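# Flip the serving platter face down onto the drying mat

## Task

Flip the serving platter, which starts face up, so that it ends up resting face down on the drying mat and is not in contact with any fixed part of the rig (rails, edges, posts, braces, brackets, arm bases or mounts). From the moment the platter begins to tip, it must be moved slowly, and after it passes standing on its edge it must not rotate or drop quickly; otherwise the attempt fails.

## Robot and tools

ROBOT. There are two arms, left_arm and right_arm, mounted on opposite sides of the table. left_arm's base is on the +y side. These names do not correspond to left or right in the pictures. Each arm has a parallel gripper. Its fingers extend along the gripper's own +x axis and close along its y axis. end_effector_position is the point between the fingers, roughly 3 to 4 cm back from the tips. Only the outermost 1.5 cm of each inner finger face is flat.

FRAME. All poses and velocities share one scene frame, in metres. The origin is the table centre, the table surface is at z = 0.020, and +z points up. Quaternions are written w first. Reported hand positions and orientations can be off by a few centimetres, more at long reach. Weight and friction can leave a gripper low, short or tilted, so check each result and correct it.

ROW FORMAT. Every row has 16 numbers: left_arm x, y, z, qw, qx, qy, qz, opening, then the same eight for right_arm. Both arms must be filled in even if only one moves. x, y, z and the quaternion are an absolute target pose in the scene frame, not an offset. Opening ranges from -1 to 1: +1 is fully open (0.080 m), and empty fingers touch at about -0.78. To hold an arm still, resend its last reported pose and intended opening in every row and call. To keep an orientation fixed, repeat the same quaternion each time rather than copying the drifting reported one.

execute_actions(actions, cameras). actions holds at most one entry. An empty list only reads the state and returns pictures. {"rows": [...], "steps": n} plays up to 15 rows, one per 1/30 s step, with n at most 15 and at least 10 (default 15). The last row repeats when there are fewer rows than steps. {"steps": n} with no rows waits up to 300 steps, counted from the previous result, so thinking time is included. A target more than 0.6 m from the arm's last reported position, along any of the gripper's axes, is refused and nothing is sent. Each step, the controller limits the commanded pose to 70 mm and 16 degrees from the measured pose. The result is read 10 steps before the action ends, and those steps run afterwards. Pictures are included only with an empty list or when cameras names them: ["all"], [] for none, or the names cam_high, cam_left_wrist, cam_right_wrist (each 672x504).

move(target, speed, blend, blocking, cameras). target is one 16-number row or a list of up to 15 rows, all absolute poses. Each is reached along a straight path, turning the short way. There is no 0.6 m limit, but the whole move is capped at 10 s. speed is in m/s, from 0.002 to 0.5 (default 0.25), with rotation capped at twice that in rad/s. It may be given per target. blend, in metres, rounds corners between listed targets; 0 stops at each one. Openings in the first row are sent right away. Openings in later rows are applied on arrival, after everything has settled. With blocking=false, the call returns about 0.5 s in and the move keeps running. Paths do not avoid obstacles or the other arm, and fast moves overshoot and hit harder. Route around an arm's own base rather than near it, because that can flip its shoulder posture. The result ends with a move: line. done means within 8 mm and 2 degrees. off_target means the arm stopped short. held means a check withheld steps or the clearance check ended the move. blocked means the gripper stopped far from its target and now stays where it came to rest, pressing only lightly. fault means a torque or heat stop. limits=paced means clipping was applied, and limits=held means steps were withheld.

wait(seconds 0 to 10, cameras) lets time pass and returns early if a move finishes. stop(cameras) brakes a running move, and the fingers carry on. zoom_image(camera, region [x0,y0,x1,y1] in pixels, at most 504x504) enlarges part of that camera's most recent image. finished_scene(scene) ends the current scene permanently; pass the current scene's number.

READING RESULTS. Results report each gripper's position, quaternion and velocities. Velocities are left out when the Joint velocities line says "within noise". Hand target is the pose the controller is currently driving toward. grip_measured uses the opening scale. The final Joint positions value is the opening in metres. Readings can be about 1 mm off, and about 0.067 narrower than a hard part under full squeeze. For a firm grip, command about 0.08 below the grip_measured reading at first contact. grip_effort_n is the motor effort in newtons; negative means closing, and it is not the pad force. Joint torques include gravity. External joint torques estimate outside load, and a push toward larger joint values makes them go down. A MOTOR HOT line appears at 50 °C. At 95 °C an OVER-TEMPERATURE FAULT holds the arm for 30 to 60 s or cuts its power. Holding loads, stretching out or pushing against unreachable poses all heat the motors.

LIMITS. Contact torque limits (N m): waist 17.2, shoulder 21.3, elbow 21.3, wrist pitch 5.61, wrist yaw 5.59, wrist roll 5.24. Reaching one stops that arm for 10 s. Joint ranges (rad): waist -3.054 to 3.054, shoulder 0 to 3.142, elbow 0 to 2.356, wrist pitch -1.571 to 1.571, wrist yaw -1.571 to 1.571, wrist roll -3.142 to 3.142.

AVOID. Do not drop the platter, release it while it is moving, or slam or press hard. Keep the two grippers from hitting each other, since the clearance check does not catch that. Do not let anything leave the table. Tip the platter slowly and lower it gently past its edge. Loose objects may occasionally be nudged by outside pushes.

Each tool is called after "Call:" by a JSON object that holds its "name" and its "arguments", one argument or row to a line.

## Session

Call:
{"name": "execute_actions", "arguments": {
  "actions": []
}}

Scene clock: 0.00 s of 3974.00 s.
left_arm: end_effector_position=(-0.2348, +0.1986, +0.3795) grip_measured=+1.000 grip_effort_n=n/a end_effector_quat_wxyz=(+0.487, +0.119, -0.281, -0.818) | right_arm: end_effector_position=(-0.2734, -0.2619, +0.3193) grip_measured=+1.000 grip_effort_n=n/a end_effector_quat_wxyz=(+0.429, -0.471, +0.136, +0.759)
Joint positions: left_arm=[-0.867 0.997 0.748 0.333 -0.325 0.643 0.08] | right_arm=[1.048 1.439 1.609 -1.274 0.375 0.265 0.08]
Joint velocities: within noise
Joint torques (N m): no reading
External joint torques (N m): no reading
Motor temperatures (°C): left_arm=[30 33 24 25 26 32] | right_arm=[29 26 25 29 31 28]
Heat: left arm: hottest shoulder 33 °C (+0.0 °C/min); right arm: hottest wrist yaw 31 °C (+0.0 °C/min).
Hand target: left_arm -0.2348, +0.1987, +0.3794; -0.487, -0.119, +0.281, +0.818 | right_arm -0.2734, -0.2619, +0.3188; +0.429, -0.471, +0.136, +0.758

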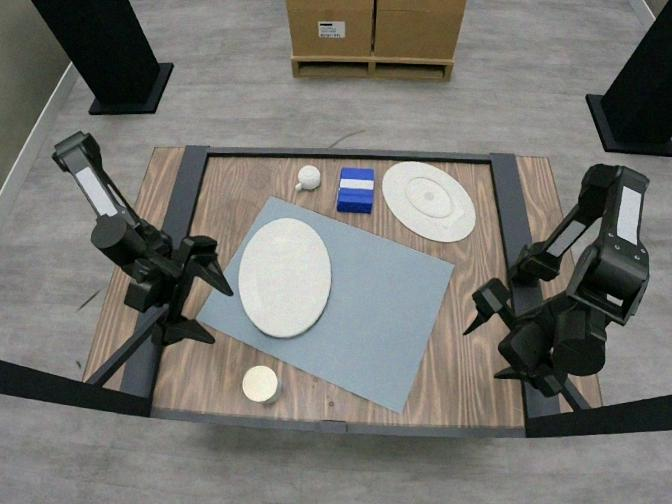

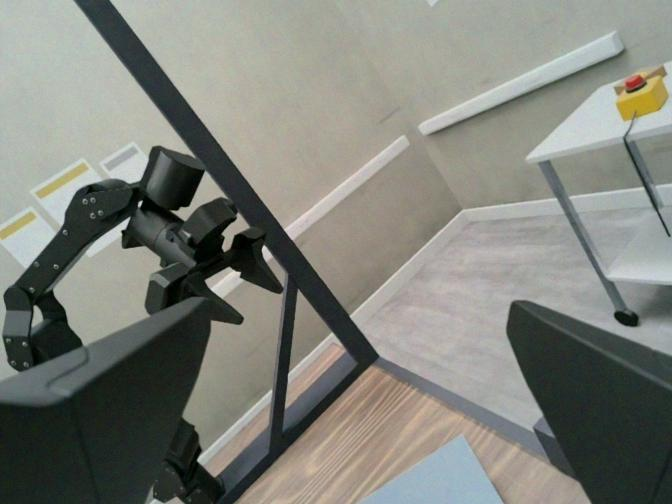

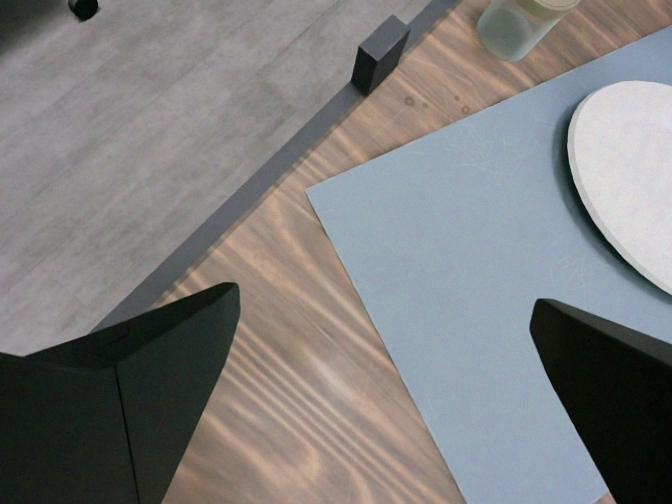

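Call:
{"name": "zoom_image", "arguments": {
  "camera": "cam_high",
  "region": [180, 190, 460, 420]
}}

Call:
{"name": "zoom_image", "arguments": {
  "camera": "cam_high",
  "region": [280, 140, 500, 260]
}}

Call:
{"name": "zoom_image", "arguments": {
  "camera": "cam_right_wrist",
  "region": [472, 40, 672, 340]
}}

Scaled by 1.800 from the camera's 672x504 image, which has a finer 960x720 frame.

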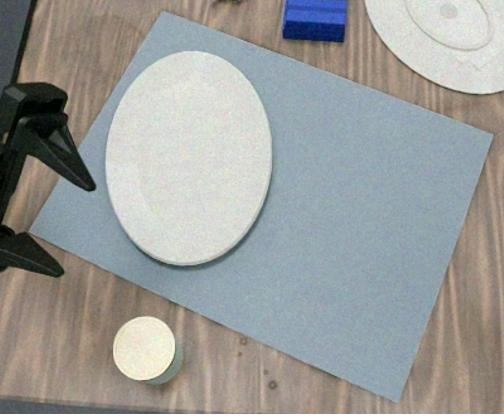

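Scaled by 2.291 from the camera's 672x504 image, which has a finer 960x720 frame.

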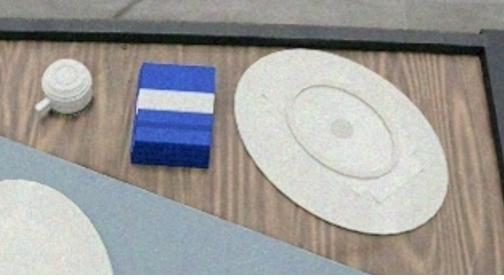

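Scaled by 1.680 from the camera's 672x504 image, which has a finer 960x720 frame.

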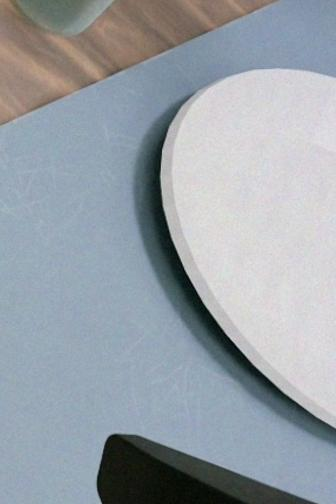

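Call:
{"name": "move", "arguments": {
  "target": [-0.2348,0.1987,0.3794,0.487,0.119,-0.281,-0.818,1,0.0,-0.12,0.16,0.5,-0.5,-0.5,0.5,1]
}}

Scene clock: 7.90 s of 3974.00 s.
left_arm: end_effector_position=(-0.2348, +0.1986, +0.3795) grip_measured=+1.000 grip_effort_n=-0.2 end_effector_quat_wxyz=(+0.487, +0.119, -0.281, -0.818) | right_arm: end_effector_position=(-0.0002, -0.1184, +0.1640) grip_measured=+1.000 grip_effort_n=-2.6 end_effector_quat_wxyz=(+0.504, -0.497, -0.502, +0.497)
Joint positions: left_arm=[-0.867 0.997 0.748 0.333 -0.325 0.643 0.08] | right_arm=[-0.163 1.71 0.179 1.543 -0.145 -1.567 0.08]
Joint velocities: within noise
Joint torques (N m): left_arm=[-0.09 -2.9 8.3 1.7 -0.03 -0.03] | right_arm=[-0.27 -4.35 1.7 1.66 -0.18 -0.06]
External joint torques (N m): left_arm=[-0.09 0.08 1.1 0.01 -0.05 0] | right_arm=[-0.26 0.01 -1.56 -0.04 -0.19 -0.11]
Motor temperatures (°C): left_arm=[30 33 26 27 26 32] | right_arm=[29 26 26 29 31 28]
Heat: left arm: hottest shoulder 33 °C (+0.0 °C/min); right arm: hottest wrist yaw 31 °C (+0.0 °C/min).
Hand target: left_arm -0.2348, +0.1987, +0.3795; -0.487, -0.119, +0.281, +0.818 | right_arm -0.0001, -0.1200, +0.1601; +0.500, -0.500, -0.500, +0.500
Off the commanded pose: left_arm 0.000 m, 0 deg | right_arm 0.004 m, 1 deg.
Kept back: nothing.
move: done

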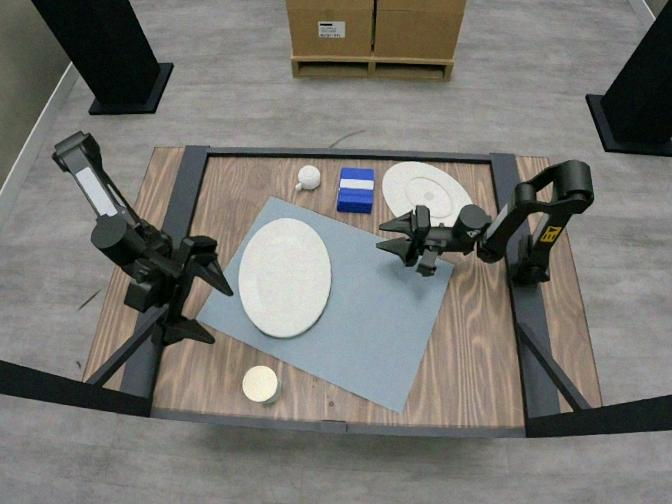

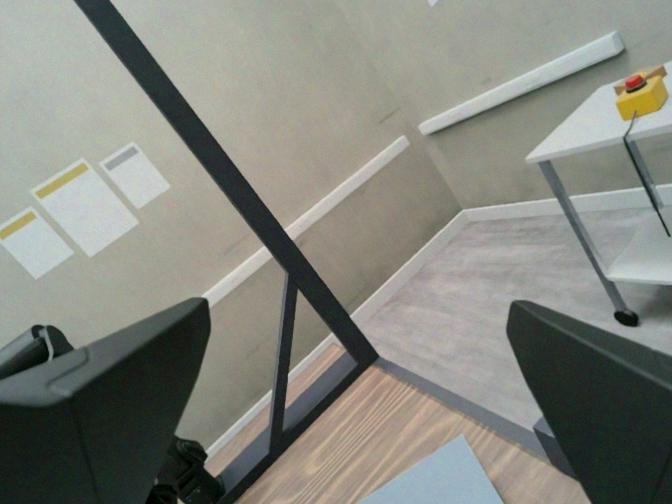

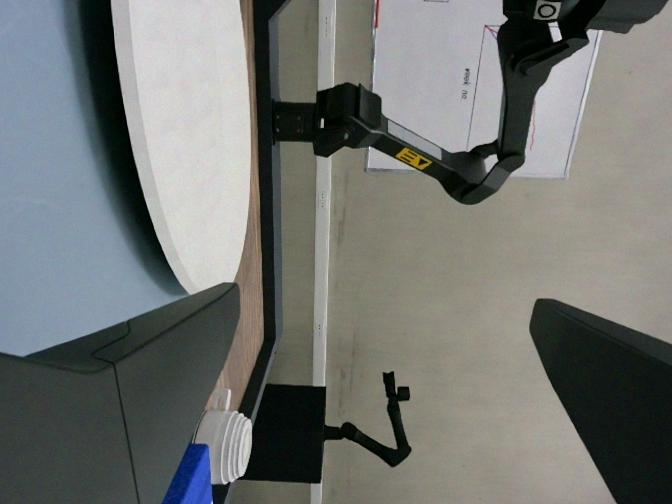

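Call:
{"name": "move", "arguments": {
  "target": [-0.2348,0.1987,0.3794,0.487,0.119,-0.281,-0.818,1,-0.06,-0.12,0.065,0.5,-0.5,-0.5,0.5,0.2]
}}

Call:
{"name": "zoom_image", "arguments": {
  "camera": "cam_high",
  "region": [220, 190, 460, 370]
}}

Scene clock: 10.40 s of 3974.00 s.
left_arm: end_effector_position=(-0.2348, +0.1986, +0.3795) grip_measured=+1.000 grip_effort_n=0.2 end_effector_quat_wxyz=(+0.487, +0.119, -0.281, -0.818) | right_arm: end_effector_position=(-0.0335, -0.1226, +0.1030) grip_measured=+0.204 grip_effort_n=-18.8 end_effector_quat_wxyz=(+0.478, -0.571, -0.431, +0.510) end_effector_velocity=(+0.095, +0.017, +0.169) end_effector_angular_velocity=(+0.522, +0.039, -0.320)
Joint positions: left_arm=[-0.867 0.997 0.748 0.333 -0.325 0.643 0.08] | right_arm=[0.093 1.906 0.168 1.564 0.217 -1.557 0.044]
Joint velocities: left_arm=[within noise] | right_arm=[-0.256 -0.549 -0.017 -0.007 0.066 -0.007 0]
Joint torques (N m): left_arm=[-0.04 -2.88 8.36 1.68 -0.01 -0.03] | right_arm=[2.01 1.5 2.05 1.38 -0.75 0.77]
External joint torques (N m): left_arm=[-0.06 0.01 1.22 0.02 -0.03 0] | right_arm=[3.56 10.63 -0.23 -1 -1.17 0.98]
Motor temperatures (°C): left_arm=[30 33 27 28 26 32] | right_arm=[29 27 26 30 31 28]
Heat: left arm: hottest shoulder 33 °C (+0.0 °C/min); right arm: hottest wrist yaw 31 °C (+0.0 °C/min).
Hand target: left_arm -0.2348, +0.1986, +0.3795; -0.487, -0.119, +0.281, +0.818 | right_arm -0.0352, -0.1230, +0.1001; -0.474, +0.572, +0.431, -0.513
Off the commanded pose: left_arm 0.000 m, 0 deg | right_arm 0.046 m, 12 deg.
blocked (right_arm)
joint read past its limit (right arm) — joint 4 (wrist pitch), upper limit.
joint sent to its limit (right arm) — joint 4 (wrist pitch), upper limit.
Kept back: nothing.
move: off_target (right_arm)

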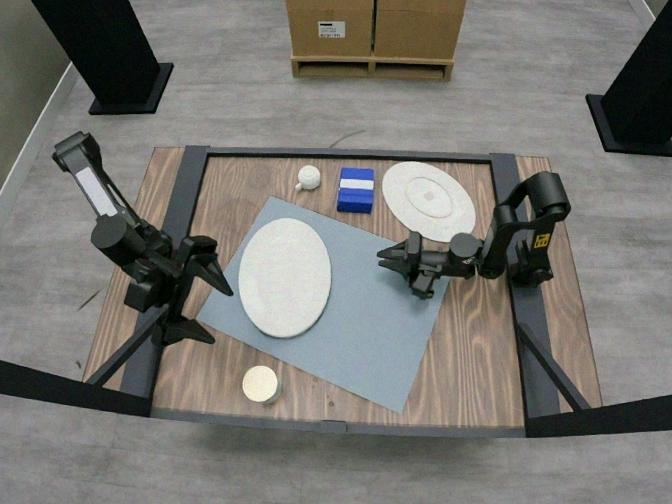

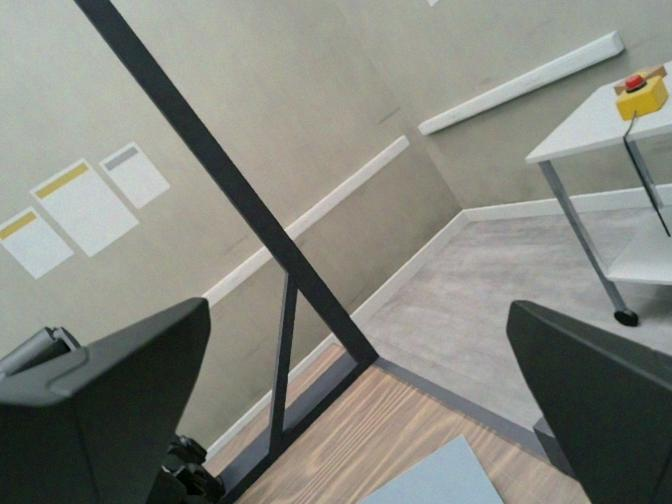

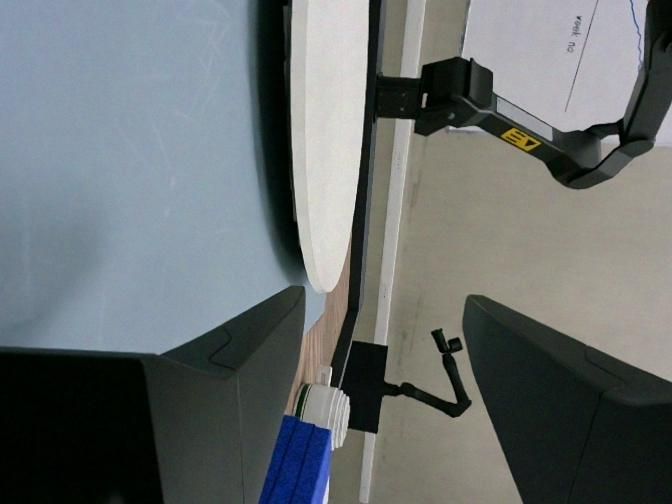

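Scaled by 2.100 from the camera's 672x504 image, which has a finer 960x720 frame.

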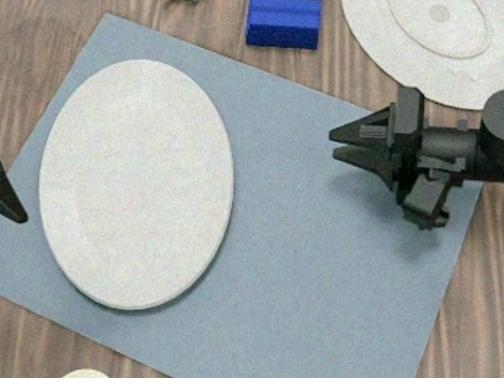

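Call:
{"name": "move", "arguments": {
  "target": [
    [-0.2348,0.1987,0.3794,0.487,0.119,-0.281,-0.818,1,-0.02,-0.1,0.20,0.5,-0.5,-0.5,0.5,0.2],
    [-0.2348,0.1987,0.3794,0.487,0.119,-0.281,-0.818,1,0,-0.08,0.20,0.707,0,0,0.707,0.2],
    [-0.2348,0.1987,0.3794,0.487,0.119,-0.281,-0.818,1,0,-0.07,0.16,0.5,0.5,0.5,0.5,0.2],
    [-0.2348,0.1987,0.3794,0.487,0.119,-0.281,-0.818,1,0,-0.06,0.10,0.5,0.5,0.5,0.5,0.2]
  ]
}}

Call:
{"name": "zoom_image", "arguments": {
  "camera": "cam_high",
  "region": [220, 190, 460, 370]
}}

Scene clock: 21.03 s of 3974.00 s.
left_arm: end_effector_position=(-0.2348, +0.1986, +0.3795) grip_measured=+1.000 grip_effort_n=-0.2 end_effector_quat_wxyz=(+0.487, +0.119, -0.281, -0.818) | right_arm: end_effector_position=(+0.0014, -0.0626, +0.1121) grip_measured=+0.203 grip_effort_n=-18.4 end_effector_quat_wxyz=(+0.520, +0.480, +0.519, +0.480) end_effector_velocity=(+0.000, +0.004, +0.004) end_effector_angular_velocity=(+0.012, -0.023, +0.007)
Joint positions: left_arm=[-0.867 0.997 0.748 0.333 -0.325 0.643 0.08] | right_arm=[-0.137 2.043 0.401 1.564 -0.12 1.561 0.044]
Joint velocities: left_arm=[within noise] | right_arm=[-0.002 -0.002 0.017 -0.007 -0.007 -0.022 0]
Joint torques (N m): left_arm=[-0.1 -2.9 8.3 1.7 -0.03 -0.03] | right_arm=[0.15 -2.79 3.09 1.37 0.04 -0.2]
External joint torques (N m): left_arm=[-0.11 -0.08 1.23 0.05 -0.04 0] | right_arm=[0.16 3.47 0.37 -0.36 0.04 -0.15]
Motor temperatures (°C): left_arm=[30 33 30 30 26 32] | right_arm=[29 27 27 31 31 28]
Heat: left arm: hottest shoulder 33 °C (+0.0 °C/min); right arm: hottest wrist pitch 31 °C (+5.7 °C/min).
Hand target: left_arm -0.2348, +0.1987, +0.3795; -0.487, -0.119, +0.281, +0.818 | right_arm +0.0001, -0.0603, +0.1005; +0.524, +0.473, +0.526, +0.474
Off the commanded pose: left_arm 0.000 m, 0 deg | right_arm 0.012 m, 4 deg.
joint read past its limit (right arm) — joint 4 (wrist pitch), upper limit.
joint sent to its limit (right arm) — joint 4 (wrist pitch), upper limit.
Kept back: nothing.
move: off_target (right_arm)

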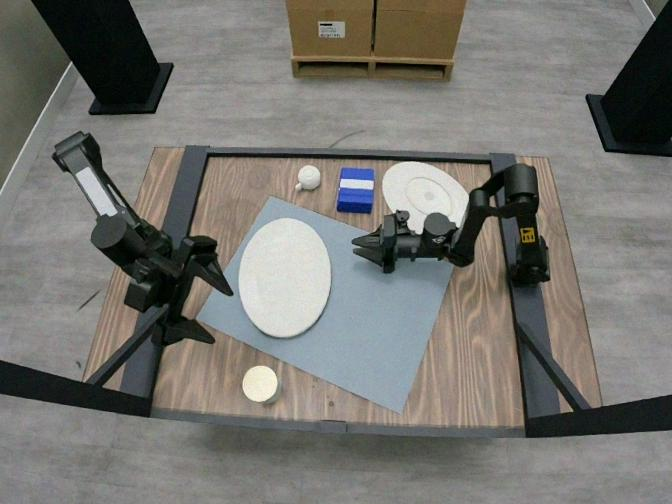

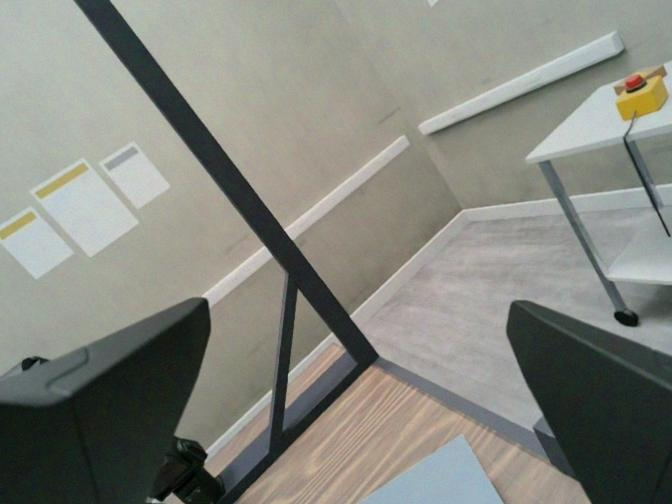

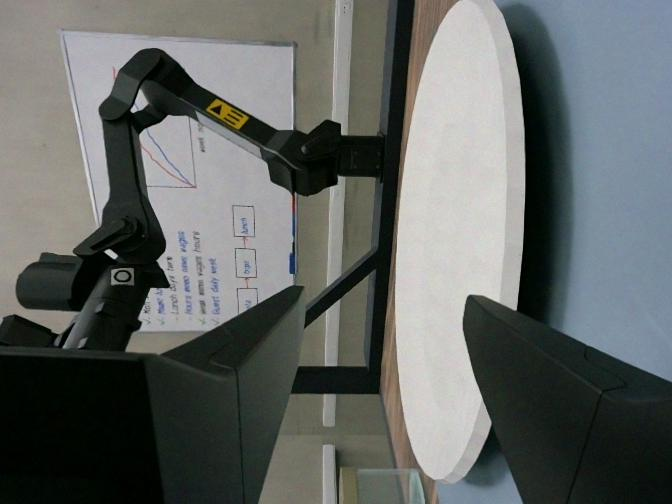

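Scaled by 2.100 from the camera's 672x504 image, which has a finer 960x720 frame.

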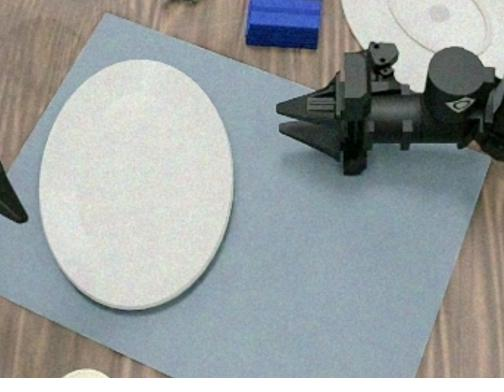

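Call:
{"name": "move", "arguments": {
  "target": [
    [-0.2348,0.1987,0.3794,0.487,0.119,-0.281,-0.818,1,0,-0.04,0.10,0.5417,0.4545,0.5417,0.4545,0.0],
    [-0.2348,0.1987,0.3794,0.487,0.119,-0.281,-0.818,1,0,-0.03,0.06,0.5417,0.4545,0.5417,0.4545,0]
  ],
  "speed": 0.15
}}

Call:
{"name": "zoom_image", "arguments": {
  "camera": "cam_right_wrist",
  "region": [220, 0, 672, 504]
}}

Scene clock: 23.47 s of 3974.00 s.
left_arm: end_effector_position=(-0.2348, +0.1986, +0.3795) grip_measured=+1.000 grip_effort_n=-0.2 end_effector_quat_wxyz=(+0.487, +0.119, -0.281, -0.818) | right_arm: end_effector_position=(+0.0023, -0.0493, +0.1138) grip_measured=+0.004 grip_effort_n=-18.8 end_effector_quat_wxyz=(+0.516, +0.486, +0.511, +0.485)
Joint positions: left_arm=[-0.867 0.997 0.748 0.333 -0.325 0.643 0.08] | right_arm=[-0.132 2.075 0.455 1.563 -0.11 1.56 0.035]
Joint velocities: within noise
Joint torques (N m): left_arm=[-0.05 -2.87 8.36 1.65 0.01 -0.03] | right_arm=[-0.13 -4.63 2.82 1.27 0.05 -0.12]
External joint torques (N m): left_arm=[-0.05 0.02 1.23 -0.01 0 0] | right_arm=[-0.13 2.14 -0.08 -0.51 0.05 -0.06]
Motor temperatures (°C): left_arm=[30 33 30 30 26 32] | right_arm=[29 27 27 32 31 28]
Heat: left arm: hottest shoulder 33 °C (+0.0 °C/min); right arm: hottest wrist pitch 32 °C (+7.7 °C/min).
Hand target: left_arm -0.2348, +0.1986, +0.3795; -0.487, -0.119, +0.281, +0.818 | right_arm +0.0019, -0.0484, +0.1052; +0.520, +0.481, +0.517, +0.480
Off the commanded pose: left_arm 0.000 m, 0 deg | right_arm 0.057 m, 7 deg.
Kept back: nothing.
move: blocked (right_arm; both arms now hold where they are)

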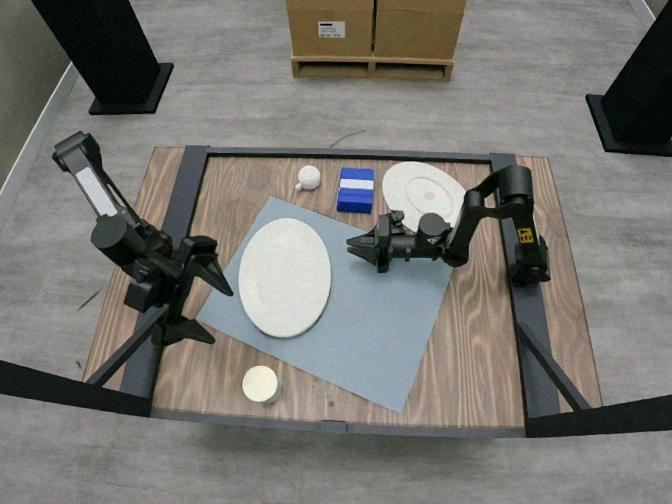

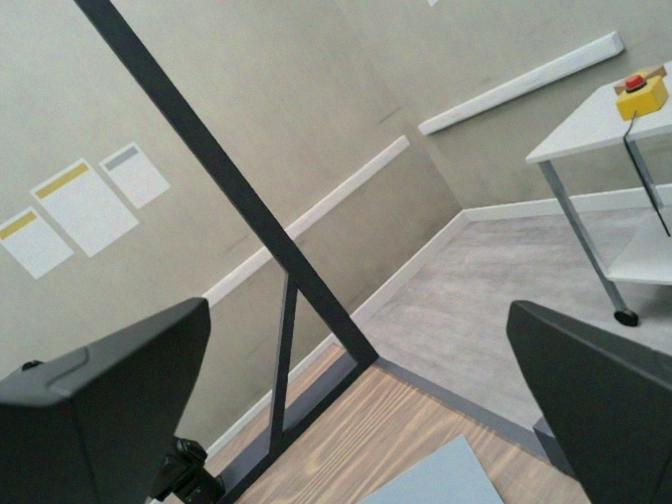

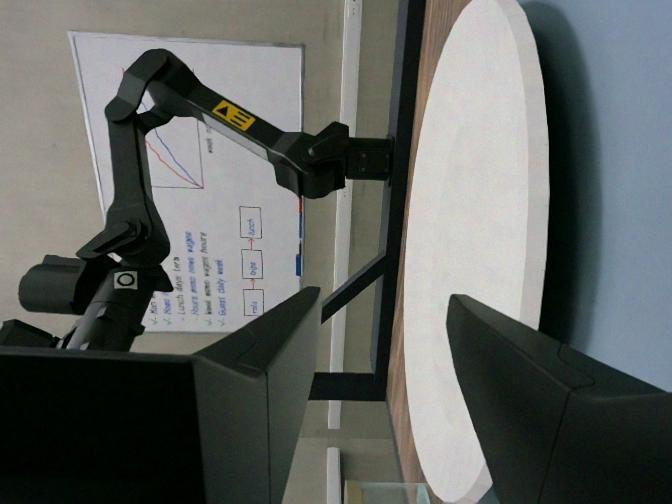

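Scaled by 1.000.

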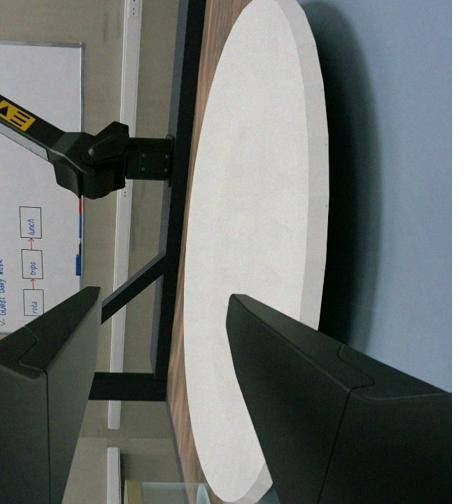

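Call:
{"name": "move", "arguments": {
  "target": [
    [-0.2348,0.1987,0.3794,0.487,0.119,-0.281,-0.818,1,0,-0.05,0.13,0.6409,0.2988,0.6409,0.2988,0.0],
    [-0.2348,0.1987,0.3794,0.487,0.119,-0.281,-0.818,1,0,-0.03,0.08,0.6409,0.2988,0.6409,0.2988,0.0],
    [-0.2348,0.1987,0.3794,0.487,0.119,-0.281,-0.818,1,0,-0.03,0.065,0.561,0.4305,0.561,0.4305,0]
  ],
  "speed": 0.2
}}

Call:
{"name": "zoom_image", "arguments": {
  "camera": "cam_right_wrist",
  "region": [220, 0, 672, 504]
}}

Scene clock: 28.50 s of 3974.00 s.
left_arm: end_effector_position=(-0.2348, +0.1986, +0.3795) grip_measured=+1.000 grip_effort_n=-0.2 end_effector_quat_wxyz=(+0.487, +0.119, -0.281, -0.818) | right_arm: end_effector_position=(+0.0068, -0.0290, +0.1035) grip_measured=+0.003 grip_effort_n=-17.9 end_effector_quat_wxyz=(+0.546, +0.460, +0.532, +0.455)
Joint positions: left_arm=[-0.867 0.997 0.748 0.333 -0.325 0.643 0.08] | right_arm=[-0.131 2.038 0.547 1.328 -0.094 1.545 0.035]
Joint velocities: within noise
Joint torques (N m): left_arm=[-0.11 -2.91 8.31 1.7 -0.03 -0.03] | right_arm=[1.08 1.11 3.19 -0.07 -0.13 -0.08]
External joint torques (N m): left_arm=[-0.13 -0.01 1.2 0.04 -0.03 0] | right_arm=[1.11 8.19 -0.38 -1.82 -0.13 -0.03]
Motor temperatures (°C): left_arm=[30 33 31 30 26 32] | right_arm=[29 28 27 32 31 28]
Heat: left arm: hottest shoulder 33 °C (+0.0 °C/min); right arm: hottest wrist pitch 32 °C (+6.3 °C/min).
Hand target: left_arm -0.2348, +0.1987, +0.3795; -0.487, -0.119, +0.281, +0.818 | right_arm +0.0000, -0.0335, +0.0666; +0.561, +0.430, +0.561, +0.430
Off the commanded pose: left_arm 0.000 m, 0 deg | right_arm 0.039 m, 6 deg.
Kept back: nothing.
move: off_target (right_arm)

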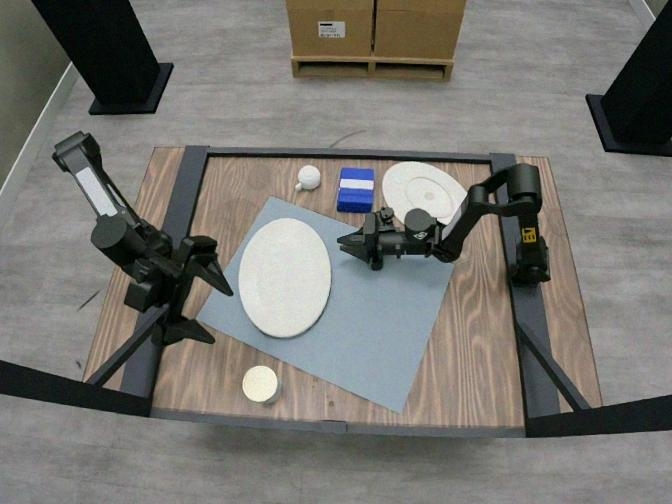

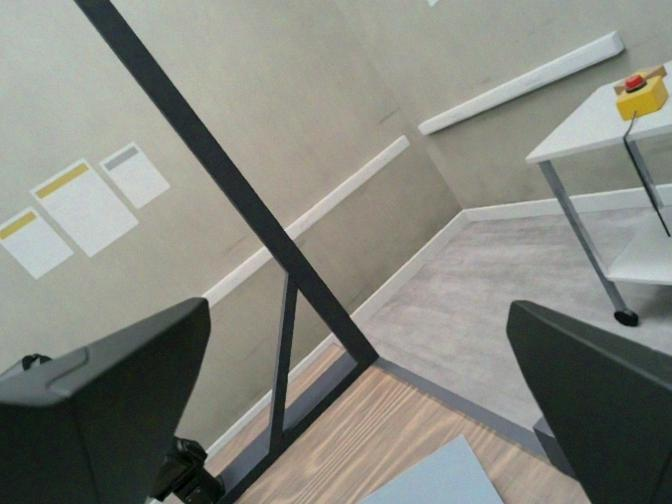

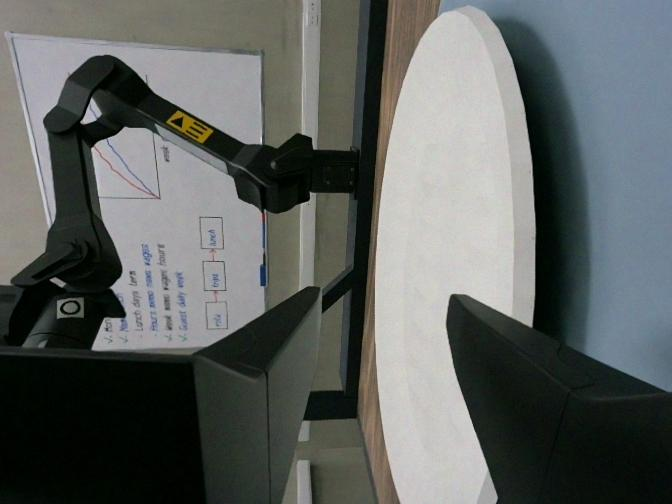

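Scaled by 1.000.

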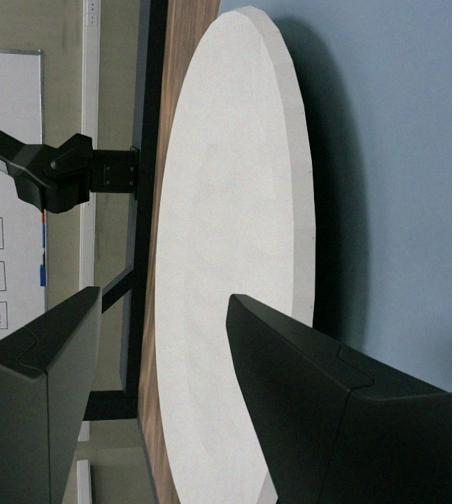

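Call:
{"name": "zoom_image", "arguments": {
  "camera": "cam_high",
  "region": [320, 150, 560, 300]
}}

Scaled by 2.100 from the camera's 672x504 image, which has a finer 960x720 frame.

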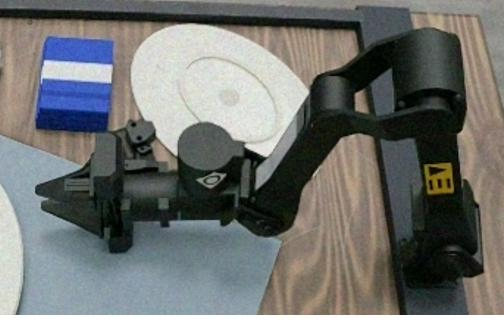

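Call:
{"name": "move", "arguments": {
  "target": [
    [-0.2348,0.1987,0.3794,0.487,0.119,-0.281,-0.818,1,0,-0.035,0.12,0.6272,0.3265,0.6272,0.3265,-0.1],
    [-0.2348,0.1987,0.3794,0.487,0.119,-0.281,-0.818,1,0,-0.03,0.072,0.6272,0.3265,0.6272,0.3265,-0.1]
  ],
  "speed": 0.15
}}

Call:
{"name": "zoom_image", "arguments": {
  "camera": "cam_right_wrist",
  "region": [220, 0, 672, 504]
}}

Scene clock: 32.10 s of 3974.00 s.
left_arm: end_effector_position=(-0.2348, +0.1986, +0.3795) grip_measured=+1.000 grip_effort_n=-0.2 end_effector_quat_wxyz=(+0.487, +0.119, -0.281, -0.818) | right_arm: end_effector_position=(+0.0007, -0.0266, +0.0822) grip_measured=-0.096 grip_effort_n=-18.8 end_effector_quat_wxyz=(+0.622, +0.335, +0.624, +0.334)
Joint positions: left_arm=[-0.867 0.997 0.748 0.333 -0.325 0.643 0.08] | right_arm=[-0.113 1.847 0.733 0.525 -0.083 1.52 0.031]
Joint velocities: within noise
Joint torques (N m): left_arm=[-0.09 -2.9 8.32 1.7 -0.03 -0.03] | right_arm=[0.23 -6.86 3.25 1.4 0.18 -0.1]
External joint torques (N m): left_arm=[-0.09 -0.04 1.22 0.04 -0.05 0] | right_arm=[0.21 0.37 -1.87 -0.17 0.18 -0.05]
Motor temperatures (°C): left_arm=[30 33 32 31 26 32] | right_arm=[29 28 27 32 31 28]
Heat: left arm: hottest shoulder 33 °C (+0.0 °C/min); right arm: hottest wrist pitch 32 °C (+5.6 °C/min).
Hand target: left_arm -0.2348, +0.1987, +0.3795; -0.487, -0.119, +0.281, +0.818 | right_arm +0.0000, -0.0302, +0.0721; +0.627, +0.326, +0.627, +0.326
Off the commanded pose: left_arm 0.000 m, 0 deg | right_arm 0.011 m, 1 deg.
Kept back: nothing.
move: off_target (right_arm)

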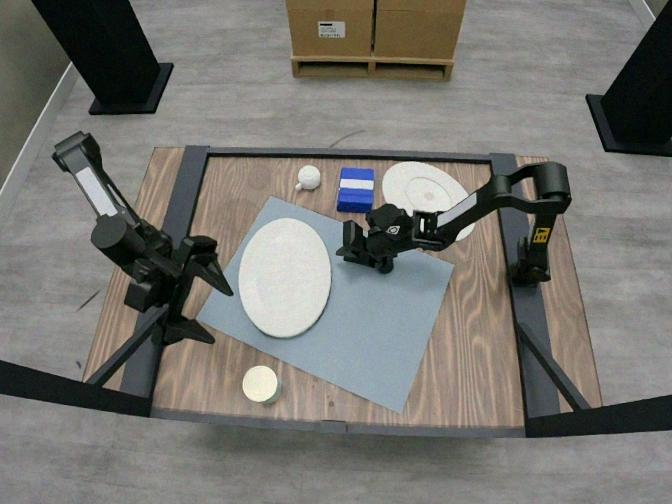

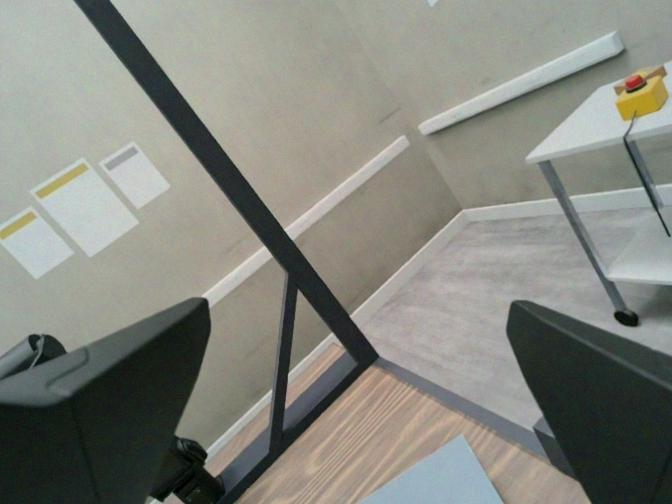

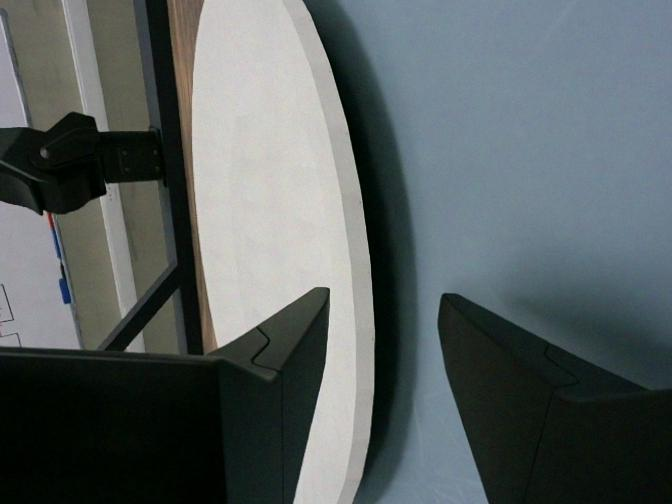

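Scaled by 1.000.

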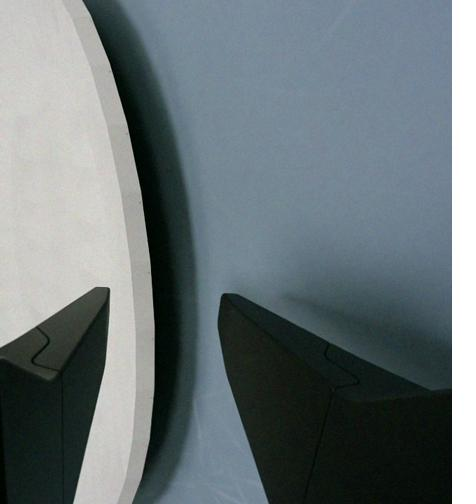

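Call:
{"name": "move", "arguments": {
  "target": [-0.2348,0.1987,0.3794,0.487,0.119,-0.281,-0.818,1,0,-0.03,0.056,0.6272,0.3265,0.6272,0.3265,-0.1],
  "speed": 0.05,
  "cameras": ["cam_right_wrist"]
}}

Scene clock: 33.23 s of 3974.00 s.
left_arm: end_effector_position=(-0.2348, +0.1986, +0.3795) grip_measured=+1.000 grip_effort_n=-0.2 end_effector_quat_wxyz=(+0.487, +0.119, -0.281, -0.818) | right_arm: end_effector_position=(+0.0005, -0.0282, +0.0804) grip_measured=-0.096 grip_effort_n=-18.4 end_effector_quat_wxyz=(+0.619, +0.341, +0.620, +0.341)
Joint positions: left_arm=[-0.867 0.997 0.748 0.333 -0.325 0.643 0.08] | right_arm=[-0.112 1.856 0.709 0.581 -0.082 1.52 0.031]
Joint velocities: within noise
Joint torques (N m): left_arm=[-0.09 -2.9 8.32 1.7 -0.02 -0.03] | right_arm=[0.01 -1.06 3.57 2.42 0.18 -0.12]
External joint torques (N m): left_arm=[-0.1 -0.01 1.19 0.03 -0.04 0] | right_arm=[0.02 6.25 -1.55 0.79 0.18 -0.07]
Motor temperatures (°C): left_arm=[30 33 32 31 26 32] | right_arm=[29 28 27 32 31 28]
Heat: left arm: hottest shoulder 33 °C (+0.0 °C/min); right arm: hottest wrist pitch 32 °C (+5.4 °C/min).
Hand target: left_arm -0.2348, +0.1987, +0.3795; -0.487, -0.119, +0.281, +0.818 | right_arm -0.0002, -0.0316, +0.0569; +0.627, +0.326, +0.627, +0.326
Off the commanded pose: left_arm 0.000 m, 0 deg | right_arm 0.024 m, 3 deg.
Kept back: nothing.
move: off_target (right_arm)
Images, in order (width x height): cam_right_wrist 672x504.

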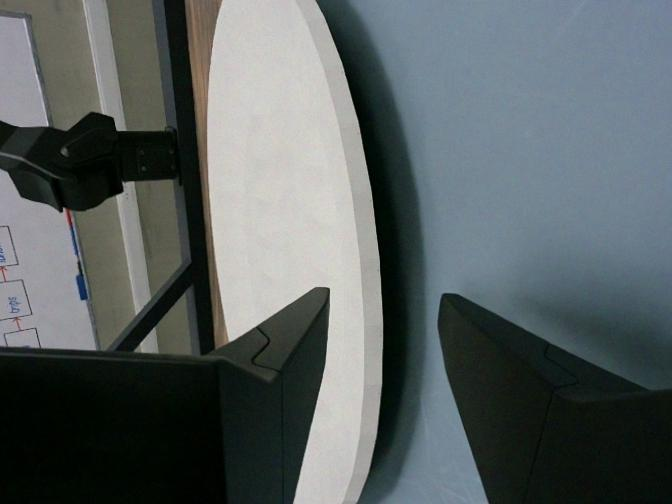

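Call:
{"name": "zoom_image", "arguments": {
  "camera": "cam_right_wrist",
  "region": [400, 250, 672, 504]
}}

Call:
{"name": "execute_actions", "arguments": {
  "actions": [],
  "cameras": ["cam_high"]
}}

Call:
{"name": "zoom_image", "arguments": {
  "camera": "cam_high",
  "region": [310, 180, 470, 300]
}}

Scaled by 1.853 from the camera's 672x504 image, which has a finer 960x720 frame.

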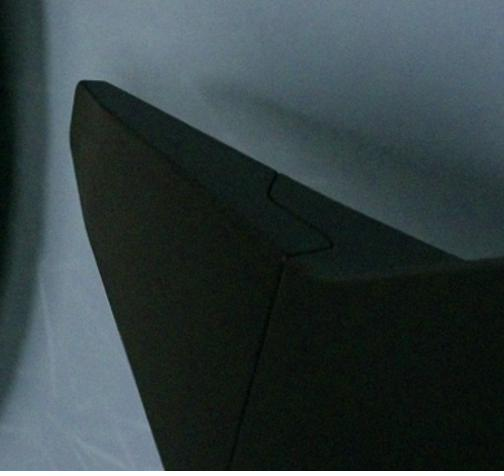

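Scene clock: 37.13 s of 3974.00 s.
left_arm: end_effector_position=(-0.2348, +0.1986, +0.3795) grip_measured=+1.000 grip_effort_n=-0.2 end_effector_quat_wxyz=(+0.487, +0.119, -0.281, -0.818) | right_arm: end_effector_position=(+0.0005, -0.0283, +0.0804) grip_measured=-0.096 grip_effort_n=-18.8 end_effector_quat_wxyz=(+0.619, +0.341, +0.619, +0.341)
Joint positions: left_arm=[-0.867 0.997 0.748 0.333 -0.325 0.643 0.08] | right_arm=[-0.112 1.856 0.708 0.583 -0.082 1.52 0.031]
Joint velocities: within noise
Joint torques (N m): left_arm=[-0.1 -2.9 8.31 1.69 -0.03 -0.03] | right_arm=[-0.03 -1.05 3.8 2.44 0.2 -0.18]
External joint torques (N m): left_arm=[-0.11 -0.02 1.23 0.04 -0.04 0] | right_arm=[-0.08 6.21 -1.25 0.82 0.2 -0.13]
Motor temperatures (°C): left_arm=[30 33 32 31 25 32] | right_arm=[29 28 27 34 31 28]
Heat: left arm: hottest shoulder 33 °C (+0.0 °C/min); right arm: hottest wrist pitch 34 °C (+8.1 °C/min).
Hand target: left_arm -0.2348, +0.1987, +0.3795; -0.487, -0.119, +0.281, +0.818 | right_arm -0.0002, -0.0316, +0.0569; +0.627, +0.326, +0.627, +0.326
Off the commanded pose: left_arm 0.000 m, 0 deg | right_arm 0.024 m, 3 deg.
Steps of this call (1-117: nothing new was sent). Readings (end_effector_position of left_arm | right_arm):
1: (-0.2348, +0.1986, +0.3795) | (+0.0005, -0.0283, +0.0803)
2: (-0.2348, +0.1986, +0.3795) | (+0.0005, -0.0282, +0.0804)
4: (-0.2348, +0.1986, +0.3795) | (+0.0005, -0.0282, +0.0804)
8: (-0.2348, +0.1986, +0.3795) | (+0.0005, -0.0283, +0.0803)
117: the state above
Images, in order (width x height): cam_high 672x504.

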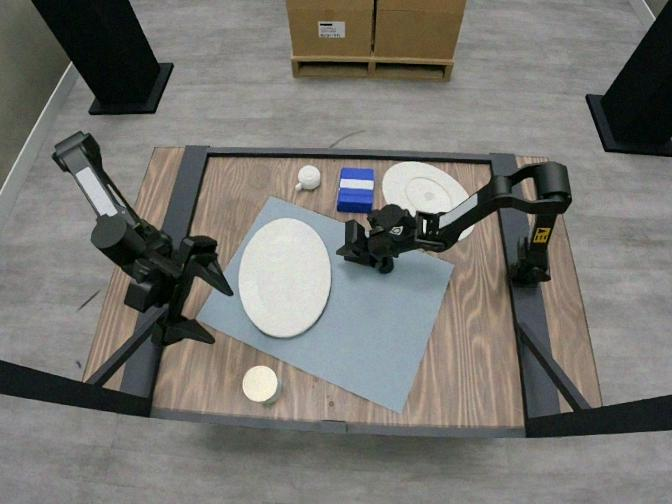

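Scaled by 3.150 from the camera's 672x504 image, which has a finer 960x720 frame.

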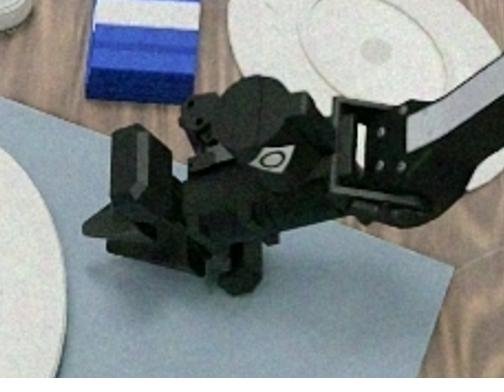

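Call:
{"name": "move", "arguments": {
  "target": [
    [-0.2348,0.1987,0.3794,0.487,0.119,-0.281,-0.818,1,0,-0.03,0.12,0.6533,0.2706,0.6533,0.2706,-0.25],
    [-0.2348,0.1987,0.3794,0.487,0.119,-0.281,-0.818,1,0,-0.025,0.064,0.6533,0.2706,0.6533,0.2706,-0.25]
  ],
  "speed": 0.12,
  "cameras": ["cam_high","cam_right_wrist"]
}}

Scene clock: 41.20 s of 3974.00 s.
left_arm: end_effector_position=(-0.2348, +0.1986, +0.3795) grip_measured=+1.000 grip_effort_n=-0.2 end_effector_quat_wxyz=(+0.487, +0.119, -0.281, -0.818) | right_arm: end_effector_position=(+0.0010, -0.0219, +0.0716) grip_measured=-0.246 grip_effort_n=-18.8 end_effector_quat_wxyz=(+0.650, +0.278, +0.652, +0.275)
Joint positions: left_arm=[-0.867 0.997 0.748 0.333 -0.325 0.643 0.08] | right_arm=[-0.107 1.872 0.884 0.218 -0.068 1.512 0.024]
Joint velocities: within noise
Joint torques (N m): left_arm=[-0.1 -2.91 8.32 1.7 -0.02 -0.03] | right_arm=[0.17 -8.1 3.47 1.36 0.17 -0.18]
External joint torques (N m): left_arm=[-0.13 0.03 1.17 0.03 -0.03 0] | right_arm=[0.17 -0.31 -1.99 -0.07 0.16 -0.14]
Motor temperatures (°C): left_arm=[30 33 33 31 25 32] | right_arm=[29 28 28 35 31 28]
Heat: left arm: hottest shoulder 33 °C (+0.0 °C/min); right arm: hottest wrist pitch 35 °C (+8.7 °C/min).
Hand target: left_arm -0.2348, +0.1987, +0.3795; -0.487, -0.119, +0.281, +0.818 | right_arm +0.0001, -0.0251, +0.0641; +0.653, +0.271, +0.653, +0.271
Off the commanded pose: left_arm 0.000 m, 0 deg | right_arm 0.008 m, 1 deg.
Kept back: nothing.
move: done
Images, in order (width x height): cam_high 672x504, cam_right_wrist 672x504.

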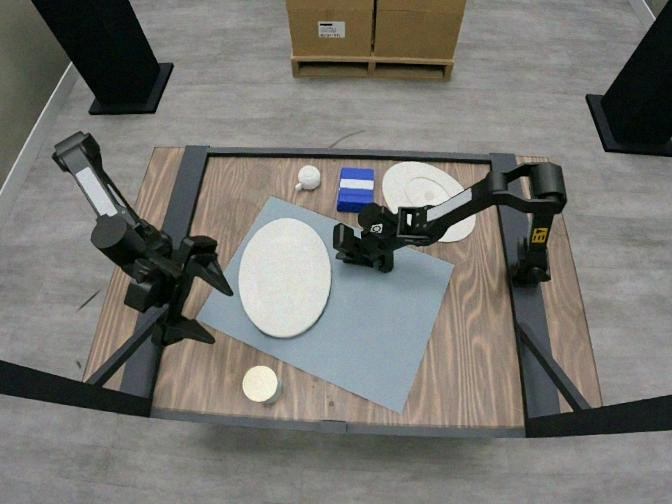

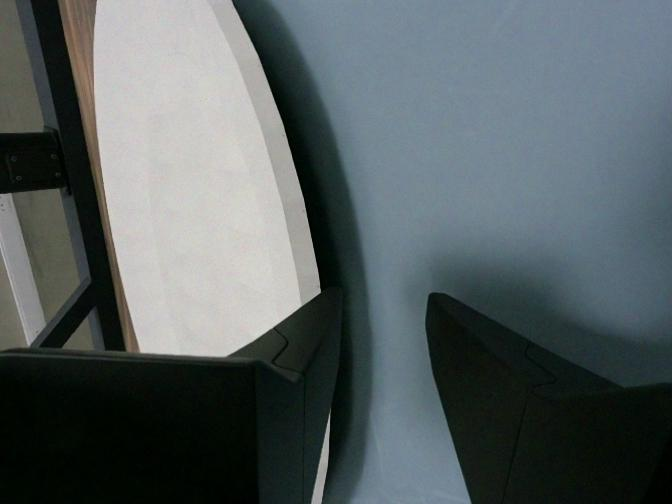

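Call:
{"name": "move", "arguments": {
  "target": [-0.2348,0.1987,0.3794,0.487,0.119,-0.281,-0.818,1,0,-0.003,0.057,0.6533,0.2706,0.6533,0.2706,-0.2],
  "speed": 0.05,
  "cameras": ["cam_high","cam_right_wrist"]
}}

Call:
{"name": "zoom_image", "arguments": {
  "camera": "cam_high",
  "region": [230, 180, 410, 350]
}}

Scene clock: 42.30 s of 3974.00 s.
left_arm: end_effector_position=(-0.2348, +0.1986, +0.3795) grip_measured=+1.000 grip_effort_n=-0.2 end_effector_quat_wxyz=(+0.487, +0.119, -0.281, -0.818) | right_arm: end_effector_position=(+0.0002, -0.0147, +0.0625) grip_measured=-0.204 grip_effort_n=16.5 end_effector_quat_wxyz=(+0.655, +0.267, +0.656, +0.265)
Joint positions: left_arm=[-0.867 0.997 0.748 0.333 -0.325 0.643 0.08] | right_arm=[-0.102 1.92 0.931 0.188 -0.06 1.512 0.026]
Joint velocities: within noise
Joint torques (N m): left_arm=[-0.09 -2.89 8.31 1.69 -0.03 -0.03] | right_arm=[0.11 -4.19 7.79 2.99 0.08 -0.01]
External joint torques (N m): left_arm=[-0.08 0.05 1.13 0.01 -0.05 0] | right_arm=[0.11 3.96 2.34 1.59 0.07 0.02]
Motor temperatures (°C): left_arm=[30 33 33 31 25 32] | right_arm=[29 28 28 35 31 28]
Heat: left arm: hottest shoulder 33 °C (+0.0 °C/min); right arm: hottest wrist pitch 35 °C (+8.5 °C/min).
Hand target: left_arm -0.2348, +0.1987, +0.3795; -0.487, -0.119, +0.281, +0.818 | right_arm +0.0000, -0.0038, +0.0573; +0.653, +0.271, +0.653, +0.271
Off the commanded pose: left_arm 0.000 m, 0 deg | right_arm 0.013 m, 1 deg.
Kept back: nothing.
move: off_target (right_arm)
Images, in order (width x height): cam_high 672x504, cam_right_wrist 672x504.

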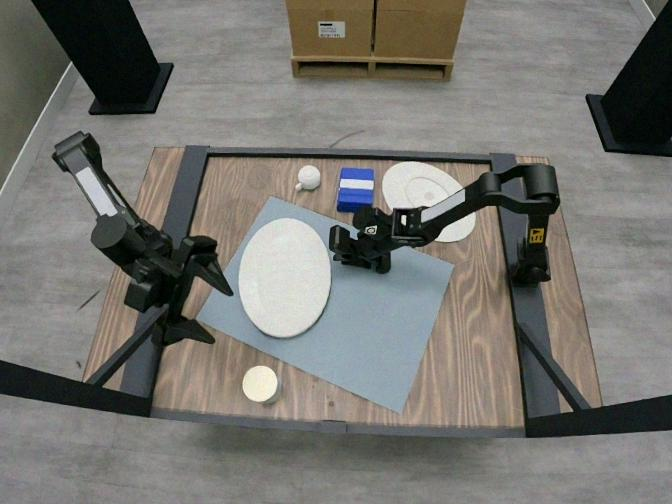

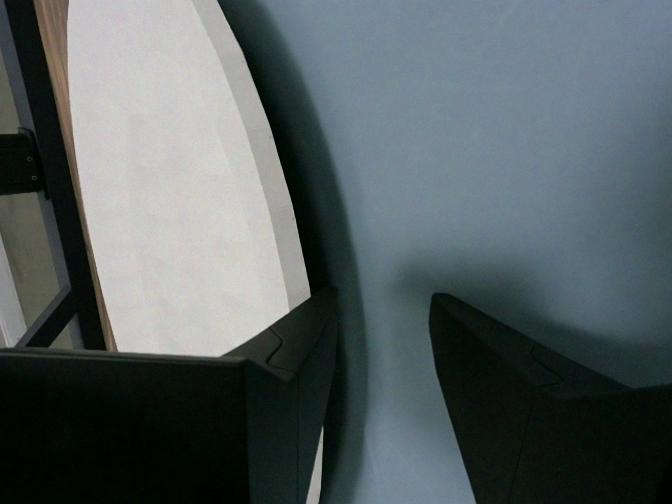

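Scaled by 2.800 from the camera's 672x504 image, which has a finer 960x720 frame.

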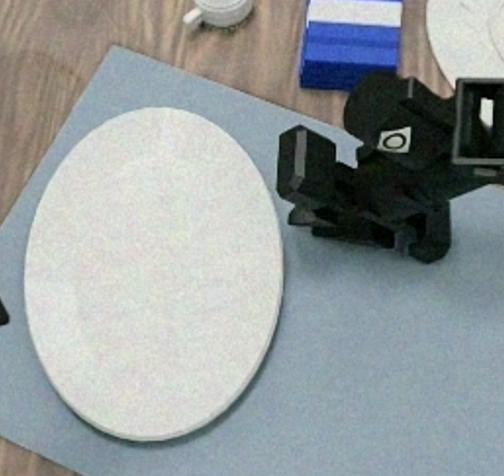

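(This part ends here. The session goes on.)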